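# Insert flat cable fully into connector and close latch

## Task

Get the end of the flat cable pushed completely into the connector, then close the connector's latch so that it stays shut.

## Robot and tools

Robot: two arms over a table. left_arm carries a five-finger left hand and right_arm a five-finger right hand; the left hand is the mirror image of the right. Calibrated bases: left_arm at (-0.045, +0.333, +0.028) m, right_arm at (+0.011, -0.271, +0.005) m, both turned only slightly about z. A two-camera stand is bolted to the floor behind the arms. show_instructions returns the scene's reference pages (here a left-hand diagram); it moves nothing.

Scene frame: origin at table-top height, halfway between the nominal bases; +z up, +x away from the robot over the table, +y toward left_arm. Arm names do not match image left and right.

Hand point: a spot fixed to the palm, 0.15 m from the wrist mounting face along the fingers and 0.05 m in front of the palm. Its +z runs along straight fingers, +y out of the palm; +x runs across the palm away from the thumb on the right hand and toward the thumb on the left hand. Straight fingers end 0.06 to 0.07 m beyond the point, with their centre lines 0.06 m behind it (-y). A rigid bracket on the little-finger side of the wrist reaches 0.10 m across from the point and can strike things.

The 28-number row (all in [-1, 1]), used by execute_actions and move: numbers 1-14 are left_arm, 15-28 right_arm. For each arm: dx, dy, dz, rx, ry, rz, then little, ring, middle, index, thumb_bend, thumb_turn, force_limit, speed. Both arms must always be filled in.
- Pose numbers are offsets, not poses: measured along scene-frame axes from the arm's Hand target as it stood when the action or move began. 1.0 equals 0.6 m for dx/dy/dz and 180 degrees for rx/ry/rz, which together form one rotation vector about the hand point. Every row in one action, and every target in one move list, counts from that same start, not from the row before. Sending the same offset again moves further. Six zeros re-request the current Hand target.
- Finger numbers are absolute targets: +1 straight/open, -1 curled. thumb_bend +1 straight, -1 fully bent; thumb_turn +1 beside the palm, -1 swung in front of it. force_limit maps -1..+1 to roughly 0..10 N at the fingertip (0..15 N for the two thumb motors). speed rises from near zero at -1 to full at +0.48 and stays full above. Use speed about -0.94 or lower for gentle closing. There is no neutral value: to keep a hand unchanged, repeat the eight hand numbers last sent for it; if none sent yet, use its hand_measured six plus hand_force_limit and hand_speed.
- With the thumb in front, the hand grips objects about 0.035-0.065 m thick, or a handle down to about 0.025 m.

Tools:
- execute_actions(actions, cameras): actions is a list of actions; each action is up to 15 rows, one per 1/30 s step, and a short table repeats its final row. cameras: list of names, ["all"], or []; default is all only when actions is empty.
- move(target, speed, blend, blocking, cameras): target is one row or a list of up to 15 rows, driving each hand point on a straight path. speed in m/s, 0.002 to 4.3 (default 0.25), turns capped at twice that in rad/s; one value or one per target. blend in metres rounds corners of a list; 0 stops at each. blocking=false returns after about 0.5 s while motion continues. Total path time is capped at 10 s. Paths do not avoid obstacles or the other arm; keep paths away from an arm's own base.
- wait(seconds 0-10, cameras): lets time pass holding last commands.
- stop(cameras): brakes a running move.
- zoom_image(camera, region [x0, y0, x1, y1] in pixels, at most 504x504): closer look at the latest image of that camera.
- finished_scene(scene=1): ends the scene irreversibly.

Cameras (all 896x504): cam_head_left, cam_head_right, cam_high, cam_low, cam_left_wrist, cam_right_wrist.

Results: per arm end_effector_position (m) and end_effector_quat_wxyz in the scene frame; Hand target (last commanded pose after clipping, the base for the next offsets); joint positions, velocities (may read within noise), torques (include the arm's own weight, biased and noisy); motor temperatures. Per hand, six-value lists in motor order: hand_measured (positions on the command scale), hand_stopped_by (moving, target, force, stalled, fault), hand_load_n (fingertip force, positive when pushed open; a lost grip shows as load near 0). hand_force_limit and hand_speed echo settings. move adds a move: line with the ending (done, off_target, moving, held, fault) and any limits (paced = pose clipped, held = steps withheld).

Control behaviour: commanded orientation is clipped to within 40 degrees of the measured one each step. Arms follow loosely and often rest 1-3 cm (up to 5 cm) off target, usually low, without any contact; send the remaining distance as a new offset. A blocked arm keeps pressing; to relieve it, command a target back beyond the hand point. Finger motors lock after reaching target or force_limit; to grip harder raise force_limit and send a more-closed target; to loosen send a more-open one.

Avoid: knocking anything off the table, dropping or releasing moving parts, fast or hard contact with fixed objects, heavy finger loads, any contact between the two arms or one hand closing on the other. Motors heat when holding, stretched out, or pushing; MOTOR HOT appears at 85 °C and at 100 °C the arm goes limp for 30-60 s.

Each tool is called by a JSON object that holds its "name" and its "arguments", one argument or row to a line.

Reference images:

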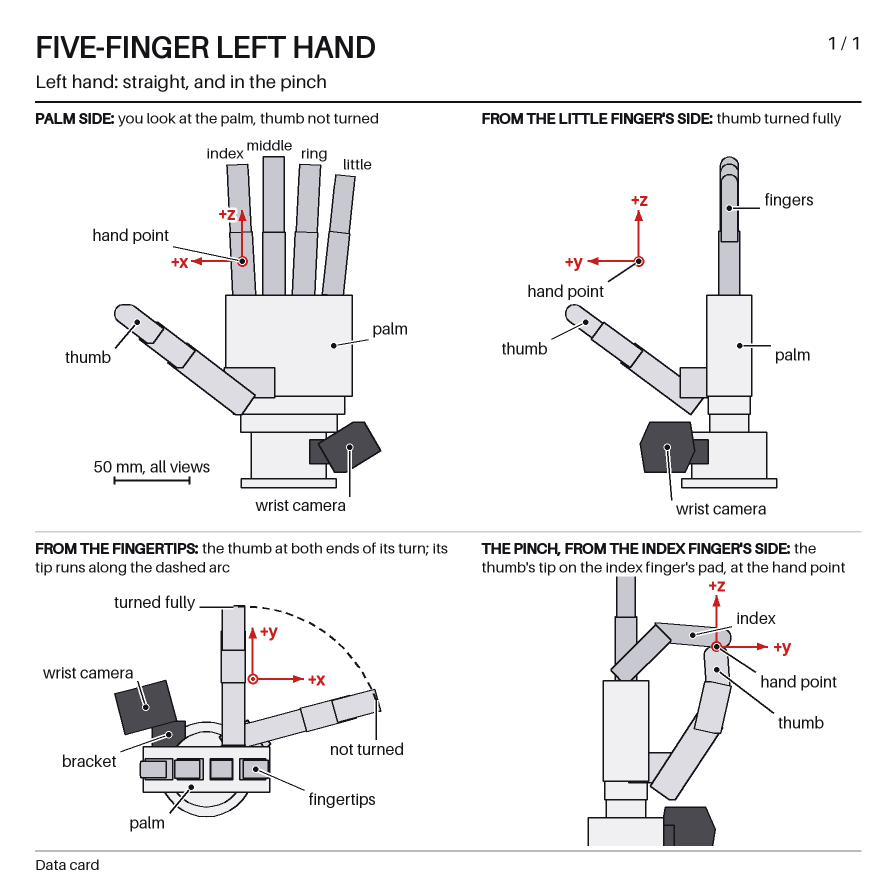

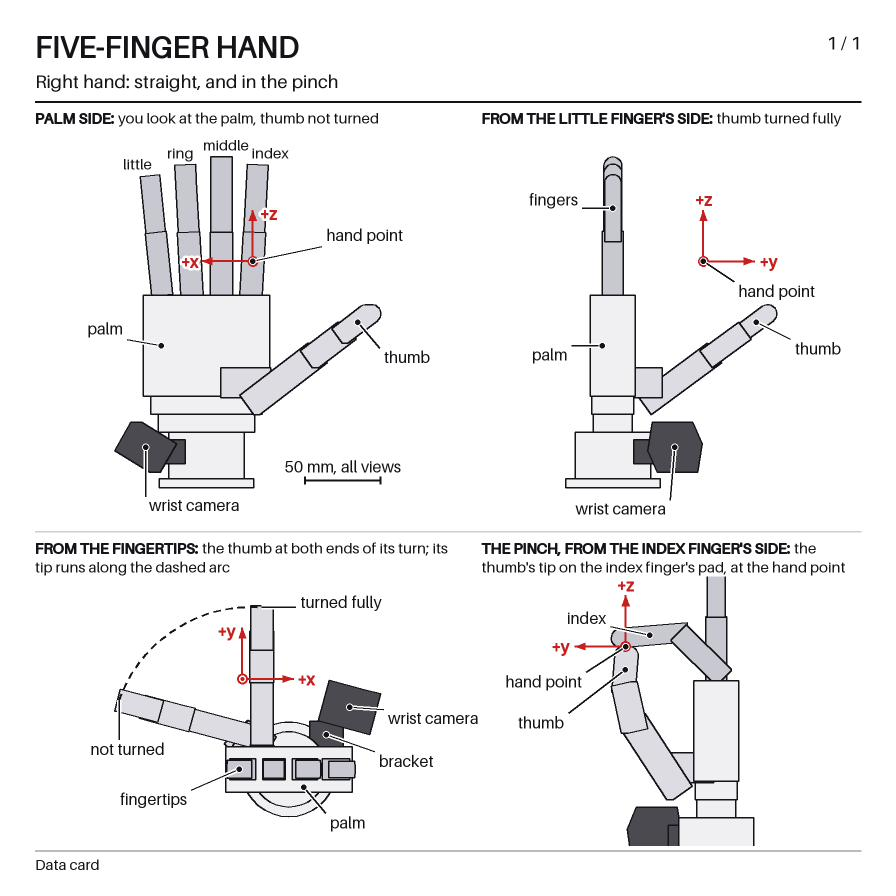

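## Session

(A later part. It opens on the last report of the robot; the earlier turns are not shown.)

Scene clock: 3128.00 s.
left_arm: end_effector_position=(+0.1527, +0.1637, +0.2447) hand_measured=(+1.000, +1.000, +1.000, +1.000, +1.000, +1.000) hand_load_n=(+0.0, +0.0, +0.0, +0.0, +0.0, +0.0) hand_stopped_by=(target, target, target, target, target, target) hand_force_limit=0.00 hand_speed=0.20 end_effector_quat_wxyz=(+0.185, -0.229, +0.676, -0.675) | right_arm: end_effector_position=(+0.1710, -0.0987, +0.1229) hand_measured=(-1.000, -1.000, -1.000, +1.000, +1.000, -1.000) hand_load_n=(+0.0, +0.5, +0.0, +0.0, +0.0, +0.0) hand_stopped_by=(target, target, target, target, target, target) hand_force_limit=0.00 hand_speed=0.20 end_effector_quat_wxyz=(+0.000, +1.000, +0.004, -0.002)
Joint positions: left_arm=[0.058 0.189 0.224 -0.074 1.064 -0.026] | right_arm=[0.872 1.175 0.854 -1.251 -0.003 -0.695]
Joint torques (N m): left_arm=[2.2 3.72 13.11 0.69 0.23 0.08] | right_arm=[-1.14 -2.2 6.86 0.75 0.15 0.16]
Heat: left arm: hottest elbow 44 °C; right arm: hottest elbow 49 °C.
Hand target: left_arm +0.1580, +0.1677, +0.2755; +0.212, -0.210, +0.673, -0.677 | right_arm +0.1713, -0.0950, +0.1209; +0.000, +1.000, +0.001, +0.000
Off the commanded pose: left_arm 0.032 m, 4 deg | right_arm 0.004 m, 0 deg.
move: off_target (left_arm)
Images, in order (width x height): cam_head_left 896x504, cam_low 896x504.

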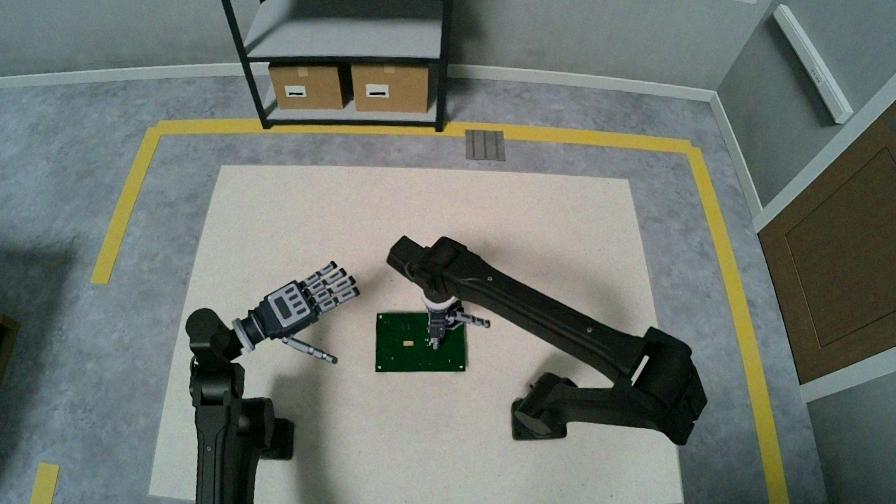

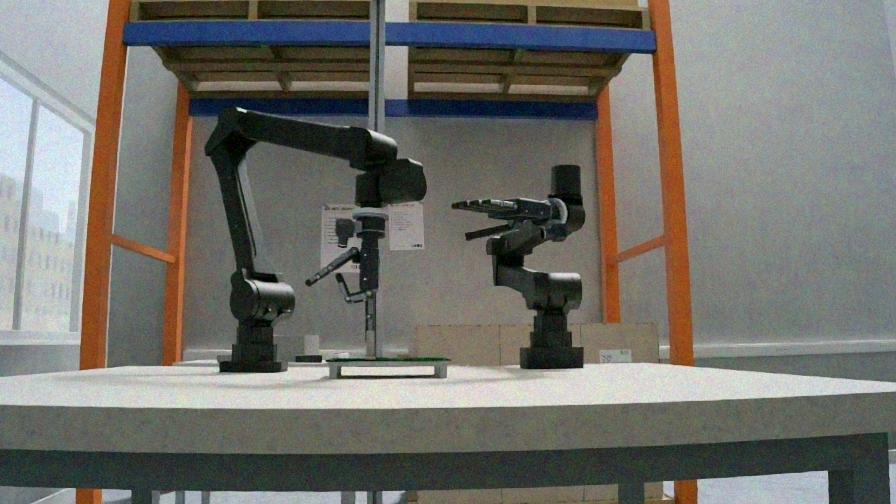

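{"name": "move", "arguments": {
  "target": [
    [0,0,0,0,0,0,1,1,1,1,1,1,0,0.2,0.0195,0.003,-0.034,0,0,0,-1,-1,-1,1,1,-1,0,0.2],
    [0,0,0,0,0,0,1,1,1,1,1,1,0,0.2,0.0195,0.003,-0.05,0,0,0,-1,-1,-1,1,1,-1,0,0.2]
  ],
  "speed": [0.05,0.03],
  "cameras": ["cam_low"]
}}

{"name": "zoom_image", "arguments": {
  "camera": "cam_low",
  "region": [345, 315, 405, 375]
}}

Scene clock: 3143.10 s.
left_arm: end_effector_position=(+0.1527, +0.1637, +0.2447) hand_measured=(+1.000, +1.000, +1.000, +1.000, +1.000, +1.000) hand_load_n=(+0.0, +0.0, +0.0, +0.0, +0.0, +0.0) hand_stopped_by=(target, target, target, target, target, target) hand_force_limit=0.00 hand_speed=0.20 end_effector_quat_wxyz=(+0.185, -0.229, +0.676, -0.675) | right_arm: end_effector_position=(+0.1794, -0.0924, +0.0981) hand_measured=(-1.000, -1.000, -1.000, +1.000, +1.000, -1.000) hand_load_n=(+0.0, +0.0, +0.0, -1.0, +0.0, +0.0) hand_stopped_by=(target, target, target, target, target, target) hand_force_limit=0.00 hand_speed=0.20 end_effector_quat_wxyz=(-0.003, +1.000, -0.001, +0.001)
Joint positions: left_arm=[0.058 0.189 0.224 -0.074 1.064 -0.026] | right_arm=[0.862 1.225 0.826 -1.166 -0.003 -0.696]
Joint torques (N m): left_arm=[2.32 3.6 13.11 0.64 0.21 0.08] | right_arm=[-2.26 -2.49 6.02 1.17 0.13 -0.04]
Heat: left arm: hottest elbow 50 °C; right arm: hottest elbow 49 °C.
Hand target: left_arm +0.1580, +0.1677, +0.2755; +0.212, -0.210, +0.673, -0.677 | right_arm +0.1830, -0.0932, +0.0909; +0.000, +1.000, +0.001, +0.000
Off the commanded pose: left_arm 0.032 m, 4 deg | right_arm 0.008 m, 0 deg.
move: off_target (left_arm)
Images, in order (width x height): cam_low 896x504.

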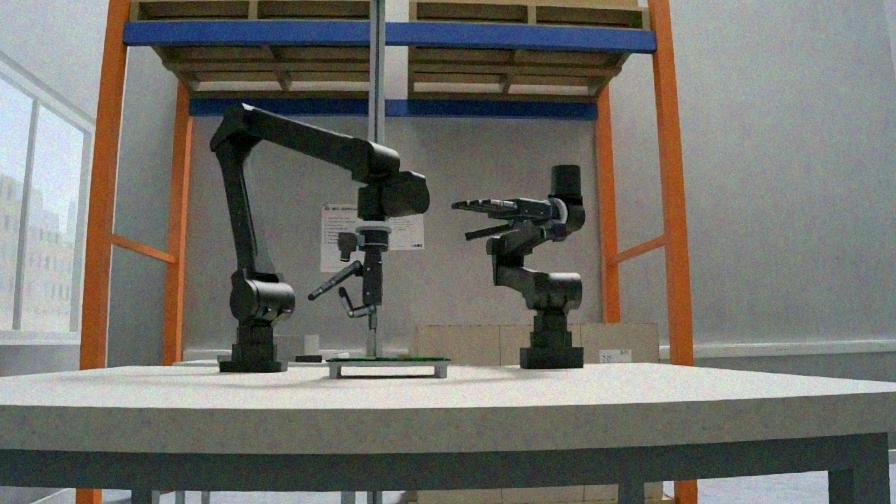

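Scaled by 8.400 from the camera's 896x504 image, which has a finer 1280x720 frame.

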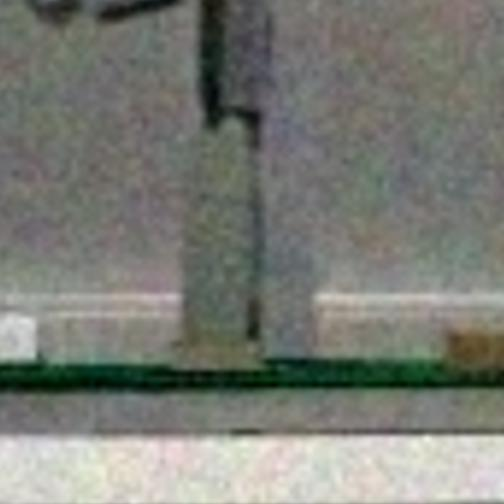

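{"name": "move", "arguments": {
  "target": [
    [0,0,0,0,0,0,1,1,1,1,1,1,0,0.2,0.0,0.0,-0.015,0,0,0,-1,-1,-1,1,1,-1,0,0.2]
  ],
  "speed": [0.03],
  "cameras": ["cam_low"]
}}

{"name": "move", "arguments": {
  "target": [
    [0,0,0,0,0,0,1,1,1,1,1,1,0,0.2,0.0,0.0,-0.013,0,0,0,-1,-1,-1,1,1,-1,0,0.2]
  ],
  "speed": [0.03],
  "cameras": ["cam_low"]
}}

{"name": "zoom_image", "arguments": {
  "camera": "cam_low",
  "region": [345, 315, 405, 375]
}}

Scene clock: 3157.20 s.
left_arm: end_effector_position=(+0.1527, +0.1637, +0.2447) hand_measured=(+1.000, +1.000, +1.000, +1.000, +1.000, +1.000) hand_load_n=(+0.0, +0.0, +0.0, +0.0, +0.0, +0.0) hand_stopped_by=(target, target, target, target, target, target) hand_force_limit=0.00 hand_speed=0.20 end_effector_quat_wxyz=(+0.185, -0.229, +0.676, -0.675) | right_arm: end_effector_position=(+0.1794, -0.0928, +0.0967) hand_measured=(-1.000, -1.000, -1.000, +1.000, +1.000, -1.000) hand_load_n=(+0.0, +0.5, +0.0, -3.0, +0.0, +0.0) hand_stopped_by=(target, target, target, target, target, target) hand_force_limit=0.00 hand_speed=0.20 end_effector_quat_wxyz=(-0.003, +1.000, +0.001, +0.001)
Joint positions: left_arm=[0.058 0.189 0.224 -0.074 1.064 -0.026] | right_arm=[0.862 1.225 0.822 -1.161 -0.003 -0.7]
Joint torques (N m): left_arm=[2.02 3.78 13.12 0.69 0.23 0.07] | right_arm=[-2.26 -1.32 5.12 2.09 0.14 0.01]
Motor temperatures (°C): left_arm=[26 30 55 27 25 27] | right_arm=[28 26 48 24 26 25]
Heat: left arm: hottest elbow 55 °C; right arm: hottest elbow 48 °C.
Hand target: left_arm +0.1580, +0.1677, +0.2755; +0.212, -0.210, +0.673, -0.677 | right_arm +0.1830, -0.0932, +0.0819; +0.000, +1.000, +0.001, +0.000
Off the commanded pose: left_arm 0.032 m, 4 deg | right_arm 0.015 m, 0 deg.
move: off_target (left_arm, right_arm)
Images, in order (width x height): cam_low 896x504.

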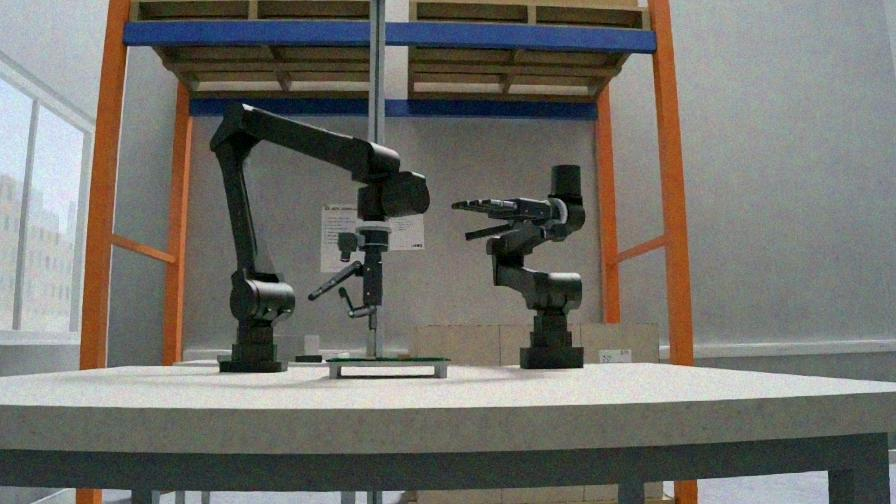

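Scene clock: 3157.90 s.
left_arm: end_effector_position=(+0.1527, +0.1637, +0.2447) hand_measured=(+1.000, +1.000, +1.000, +1.000, +1.000, +1.000) hand_load_n=(+0.0, +0.0, +0.0, +0.0, +0.0, +0.0) hand_stopped_by=(target, target, target, target, target, target) hand_force_limit=0.00 hand_speed=0.20 end_effector_quat_wxyz=(+0.185, -0.229, +0.676, -0.675) | right_arm: end_effector_position=(+0.1795, -0.0930, +0.0957) hand_measured=(-1.000, -1.000, -1.000, +1.000, +1.000, -1.000) hand_load_n=(+0.5, +0.0, +0.0, -4.5, -0.5, +0.0) hand_stopped_by=(target, target, target, target, target, target) hand_force_limit=0.00 hand_speed=0.20 end_effector_quat_wxyz=(-0.004, +1.000, +0.003, +0.001)
Joint positions: left_arm=[0.058 0.189 0.224 -0.074 1.064 -0.026] | right_arm=[0.862 1.225 0.819 -1.158 -0.003 -0.703]
Joint torques (N m): left_arm=[2.37 3.78 13.09 0.59 0.23 0.09] | right_arm=[-2.26 -0.73 4.33 2.85 0.15 0.02]
Motor temperatures (°C): left_arm=[26 30 55 27 25 27] | right_arm=[28 26 48 24 26 25]
Heat: left arm: hottest elbow 55 °C; right arm: hottest elbow 48 °C.
Hand target: left_arm +0.1580, +0.1677, +0.2755; +0.212, -0.210, +0.673, -0.677 | right_arm +0.1830, -0.0932, +0.0741; +0.000, +1.000, +0.001, +0.000
Off the commanded pose: left_arm 0.032 m, 4 deg | right_arm 0.022 m, 0 deg.
move: off_target (left_arm, right_arm)
Images, in order (width x height): cam_low 896x504.

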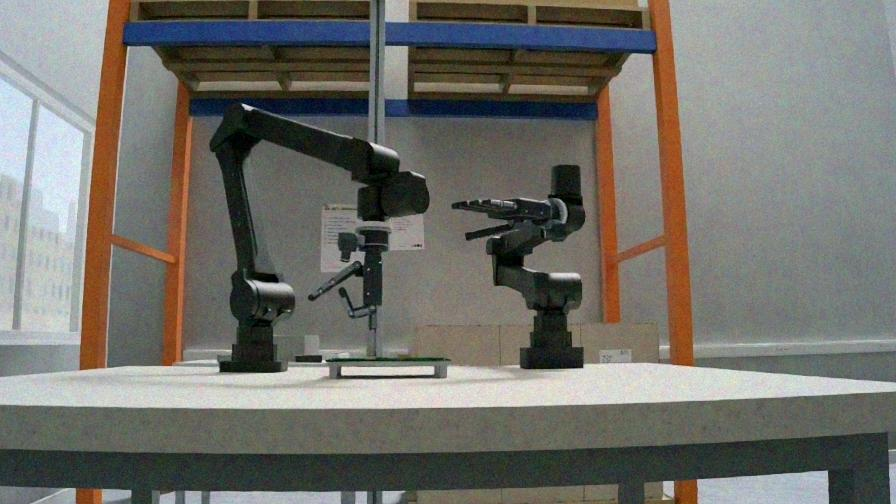

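Scaled by 8.400 from the camera's 896x504 image, which has a finer 1280x720 frame.

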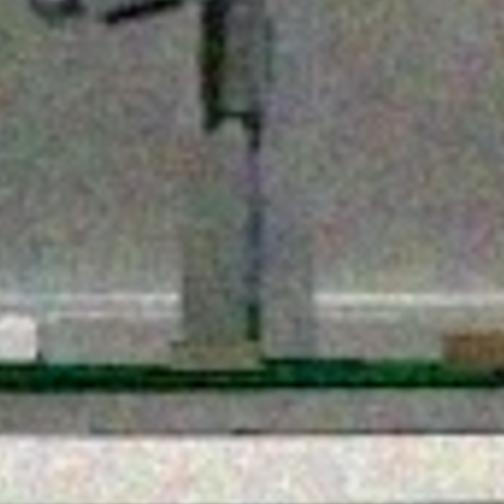

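{"name": "move", "arguments": {
  "target": [
    [0,0,0,0,0,0,1,1,1,1,1,1,0,0.2,-0.03,-0.003,0.16,0,0,0,-1,-1,-1,1,1,-1,0,0.2],
    [0,0,0,0,0,0,1,1,1,1,1,1,0,0.2,-0.019,-0.36,0.294,0,0,0,-1,-1,-1,1,1,-1,0,0.2],
    [0.05,-0.28,-0.2,0,0,0,1,1,1,1,1,1,0,0.2,-0.019,-0.36,0.294,0,0,0,-1,-1,-1,1,1,-1,0,0.2],
    [0.05,-0.445,-0.293,0,0,0,1,1,1,1,1,1,0,0.2,-0.019,-0.36,0.294,0,0,0,-1,-1,-1,1,1,-1,0,0.2]
  ],
  "speed": [0.12,0.3,0.3,0.15],
  "blend": [0.02,0.0,0.03,0.0],
  "cameras": ["cam_low","cam_left_wrist"]
}}

{"name": "zoom_image", "arguments": {
  "camera": "cam_left_wrist",
  "region": [135, 265, 265, 355]
}}

{"name": "zoom_image", "arguments": {
  "camera": "cam_left_wrist",
  "region": [140, 270, 205, 345]
}}

Scene clock: 3188.63 s.
left_arm: end_effector_position=(+0.1867, -0.0858, +0.0892) hand_measured=(+1.000, +1.000, +1.000, +1.000, +1.000, +1.000) hand_load_n=(+0.0, +0.0, +0.0, +0.0, -0.5, +0.0) hand_stopped_by=(target, target, target, target, target, target) hand_force_limit=0.00 hand_speed=0.20 end_effector_quat_wxyz=(+0.210, -0.218, +0.684, -0.663) | right_arm: end_effector_position=(+0.1617, -0.3096, +0.2317) hand_measured=(-1.000, -1.000, -1.000, +1.000, +1.000, -1.000) hand_load_n=(+0.0, +0.0, +0.0, +0.0, +0.0, +0.0) hand_stopped_by=(target, target, target, target, target, target) hand_force_limit=0.00 hand_speed=0.20 end_effector_quat_wxyz=(+0.008, +1.000, -0.007, +0.013)
Joint positions: left_arm=[-1.06 1.658 0.319 1.306 -0.075 -0.004] | right_arm=[0.125 0.775 0.907 -1.679 0.02 -1.422]
Joint torques (N m): left_arm=[-0.09 -6.48 5.09 2.13 -0.18 -0.01] | right_arm=[-2.26 1.85 10.95 0.14 -0.07 -0.09]
Motor temperatures (°C): left_arm=[26 30 60 27 25 27] | right_arm=[28 26 45 24 26 25]
Heat: left arm: hottest elbow 60 °C; right arm: hottest elbow 45 °C.
Hand target: left_arm +0.1879, -0.0992, +0.0997; +0.211, -0.210, +0.673, -0.677 | right_arm +0.1716, -0.3093, +0.2504; +0.000, +1.000, +0.001, +0.000
Off the commanded pose: left_arm 0.017 m, 2 deg | right_arm 0.021 m, 2 deg.
joint sent to its limit (right arm) — joint 4 (wrist pitch), lower limit. The joint targets are off in orientation, not in position.
move: off_target (left_arm, right_arm)
Images, in order (width x height): cam_low 896x504, cam_left_wrist 896x504.

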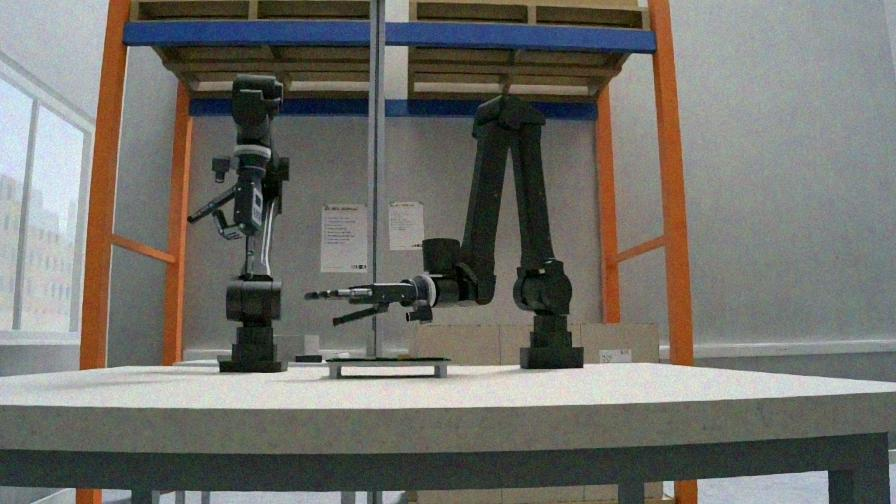

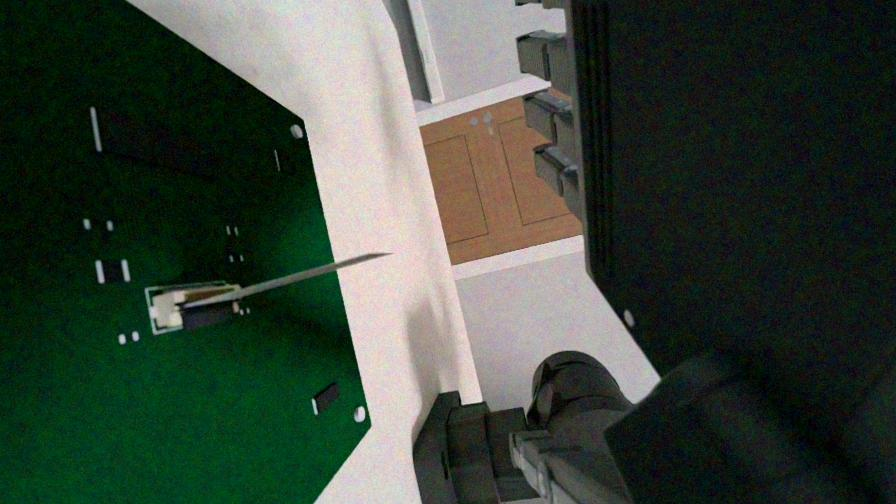

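Scaled by 3.877 from the camera's 896x504 image, which has a finer 1280x720 frame.

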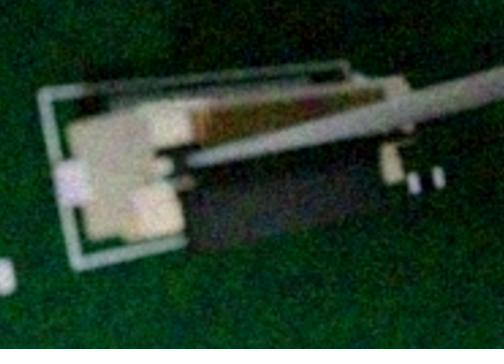

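Scaled by 6.720 from the camera's 896x504 image, which has a finer 1280x720 frame.

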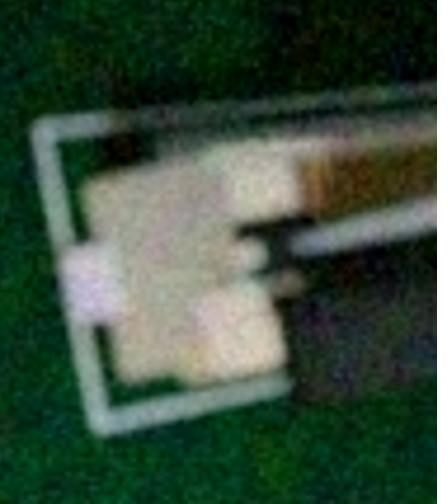

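{"name": "move", "arguments": {
  "target": [
    [0.0,0.075,0.01,0,0,0,1,1,1,1,1,1,0,0.2,0,0,0,0,0,0,-1,-1,-1,1,1,-1,0,0.2],
    [0.0,0.075,-0.057,0,0,0,1,1,1,1,1,1,0,0.2,0,0,0,0,0,0,-1,-1,-1,1,1,-1,0,0.2]
  ],
  "speed": [0.12,0.08],
  "blend": [0.005,0.0],
  "cameras": ["cam_left_wrist"]
}}

{"name": "zoom_image", "arguments": {
  "camera": "cam_left_wrist",
  "region": [332, 238, 387, 282]
}}

Scene clock: 3211.17 s.
left_arm: end_effector_position=(+0.1806, -0.0541, +0.0611) hand_measured=(+1.000, +1.000, +1.000, +1.000, +1.000, +1.000) hand_load_n=(+0.0, +0.0, +0.0, -0.5, +0.0, -0.5) hand_stopped_by=(target, target, target, target, target, target) hand_force_limit=0.00 hand_speed=0.20 end_effector_quat_wxyz=(+0.203, -0.211, +0.684, -0.668) | right_arm: end_effector_position=(+0.1617, -0.3096, +0.2317) hand_measured=(-1.000, -1.000, -1.000, +1.000, +1.000, -1.000) hand_load_n=(+0.0, +0.0, +0.0, +0.0, +0.0, +0.0) hand_stopped_by=(target, target, target, target, target, target) hand_force_limit=0.00 hand_speed=0.20 end_effector_quat_wxyz=(+0.008, +1.000, -0.007, +0.013)
Joint positions: left_arm=[-1 1.812 0.246 1.54 0.006 -0.004] | right_arm=[0.125 0.775 0.907 -1.679 0.02 -1.422]
Joint torques (N m): left_arm=[2.14 -6.71 2.09 2.09 0.17 0.01] | right_arm=[-2.26 1.85 10.96 0.16 -0.07 -0.09]
Motor temperatures (°C): left_arm=[26 30 53 28 25 27] | right_arm=[28 26 47 24 26 25]
Heat: left arm: hottest elbow 53 °C; right arm: hottest elbow 47 °C.
Hand target: left_arm +0.1880, -0.0542, +0.0655; +0.211, -0.210, +0.673, -0.677 | right_arm +0.1716, -0.3093, +0.2504; +0.000, +1.000, +0.001, +0.000
Off the commanded pose: left_arm 0.008 m, 2 deg | right_arm 0.021 m, 2 deg.
joint sent to its limit (left arm) — joint 4 (wrist pitch), upper limit. The joint targets still meet the commanded pose.
joint sent to its limit (right arm) — joint 4 (wrist pitch), lower limit. The joint targets are off in orientation, not in position.
move: off_target (right_arm)
Images, in order (width x height): cam_left_wrist 896x504.

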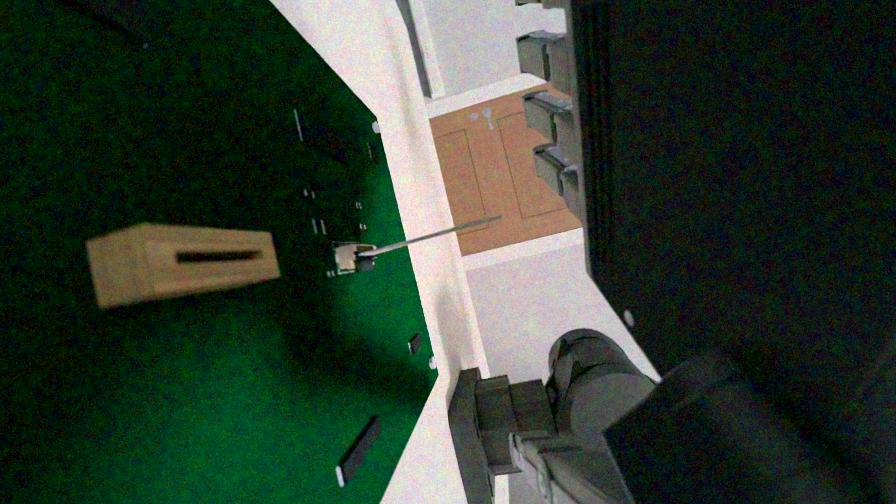

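Scaled by 9.164 from the camera's 896x504 image, which has a finer 1280x720 frame.

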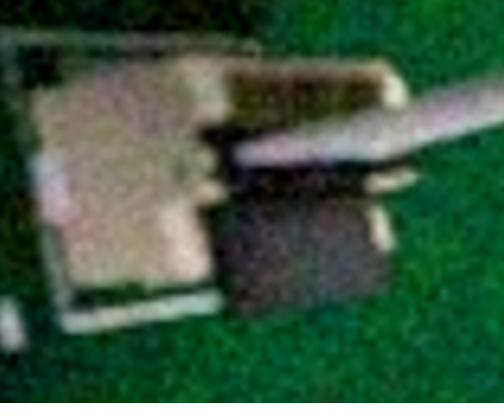

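{"name": "move", "arguments": {
  "target": [
    [0.0,0.0,0.15,0,0,0,1,1,1,1,1,1,0,0.2,0,0,0,0,0,0,-1,-1,-1,1,1,-1,0,0.2],
    [-0.05,0.42,0.3,0,0,0,1,1,1,1,1,1,0,0.2,0,0,0,0,0,0,-1,-1,-1,1,1,-1,0,0.2]
  ],
  "speed": [0.15,0.3],
  "blend": [0.03,0.0],
  "cameras": ["cam_low","cam_head_left"]
}}

{"name": "zoom_image", "arguments": {
  "camera": "cam_head_left",
  "region": [415, 325, 450, 355]
}}

Scene clock: 3232.83 s.
left_arm: end_effector_position=(+0.1520, +0.1916, +0.2167) hand_measured=(+1.000, +1.000, +1.000, +1.000, +1.000, +1.000) hand_load_n=(+0.0, +0.0, +0.0, -0.5, +0.0, +0.0) hand_stopped_by=(target, target, target, target, target, target) hand_force_limit=0.00 hand_speed=0.20 end_effector_quat_wxyz=(+0.182, -0.232, +0.671, -0.680) | right_arm: end_effector_position=(+0.1617, -0.3096, +0.2317) hand_measured=(-1.000, -1.000, -1.000, +1.000, +1.000, -1.000) hand_load_n=(+0.0, +0.0, +0.0, +0.0, +0.0, +0.0) hand_stopped_by=(target, target, target, target, target, target) hand_force_limit=0.00 hand_speed=0.20 end_effector_quat_wxyz=(+0.008, +1.000, -0.007, +0.013)
Joint positions: left_arm=[0.293 0.235 0.146 0.057 1.299 -0.041] | right_arm=[0.125 0.775 0.907 -1.679 0.02 -1.422]
Joint torques (N m): left_arm=[1.96 2.9 12.82 0.46 0.23 0.1] | right_arm=[-2.26 1.85 10.95 0.14 -0.07 -0.09]
Heat: left arm: hottest elbow 49 °C; right arm: hottest elbow 49 °C.
Hand target: left_arm +0.1579, +0.1977, +0.2455; +0.211, -0.210, +0.673, -0.677 | right_arm +0.1716, -0.3093, +0.2504; +0.000, +1.000, +0.001, +0.000
Off the commanded pose: left_arm 0.030 m, 4 deg | right_arm 0.021 m, 2 deg.
joint sent to its limit (right arm) — joint 4 (wrist pitch), lower limit. The joint targets are off in orientation, not in position.
move: off_target (left_arm, right_arm)
Images, in order (width x height): cam_head_left 896x504, cam_low 896x504.

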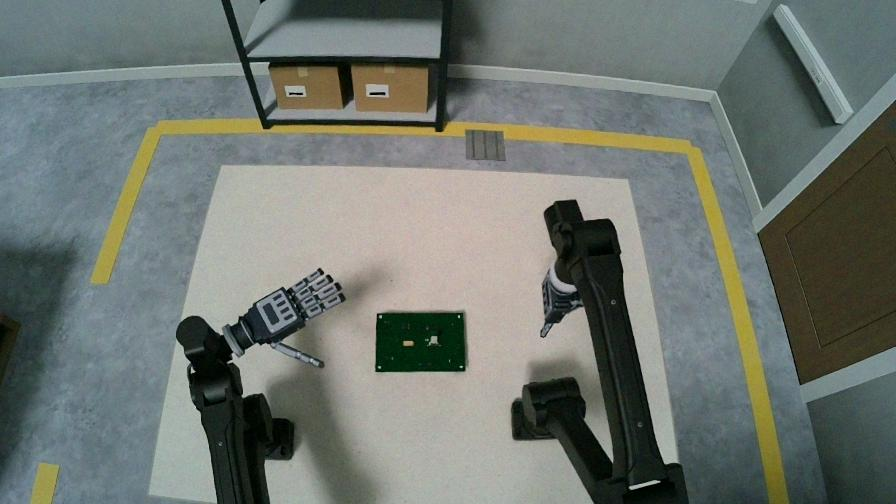

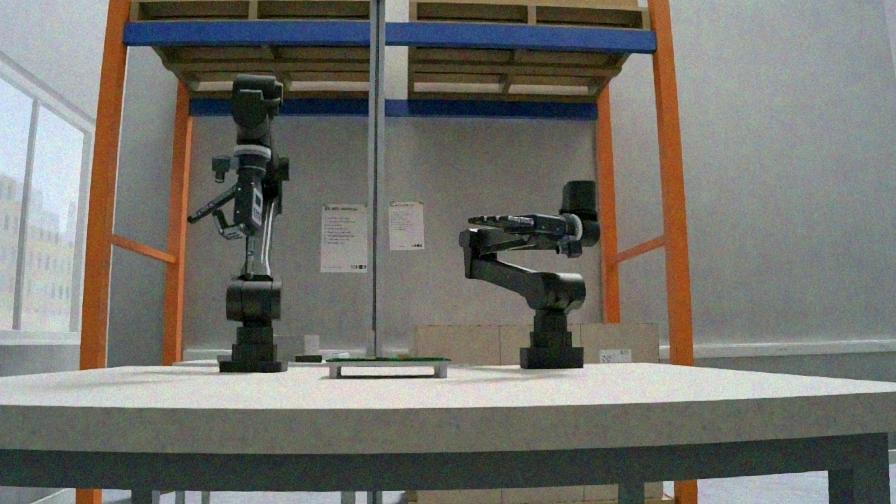

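Scaled by 14.400 from the camera's 896x504 image, which has a finer 1280x720 frame.

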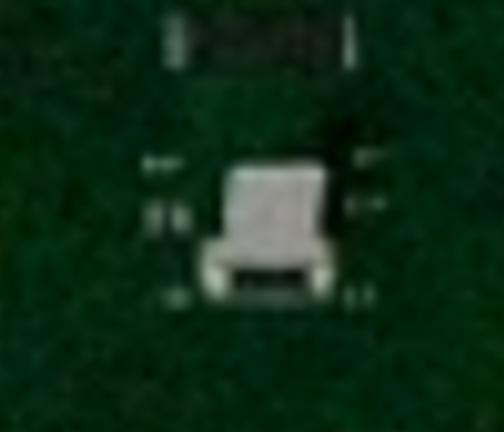

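{"name": "finished_scene", "arguments": {
  "scene": 1
}}

The scene is finished: the task was done.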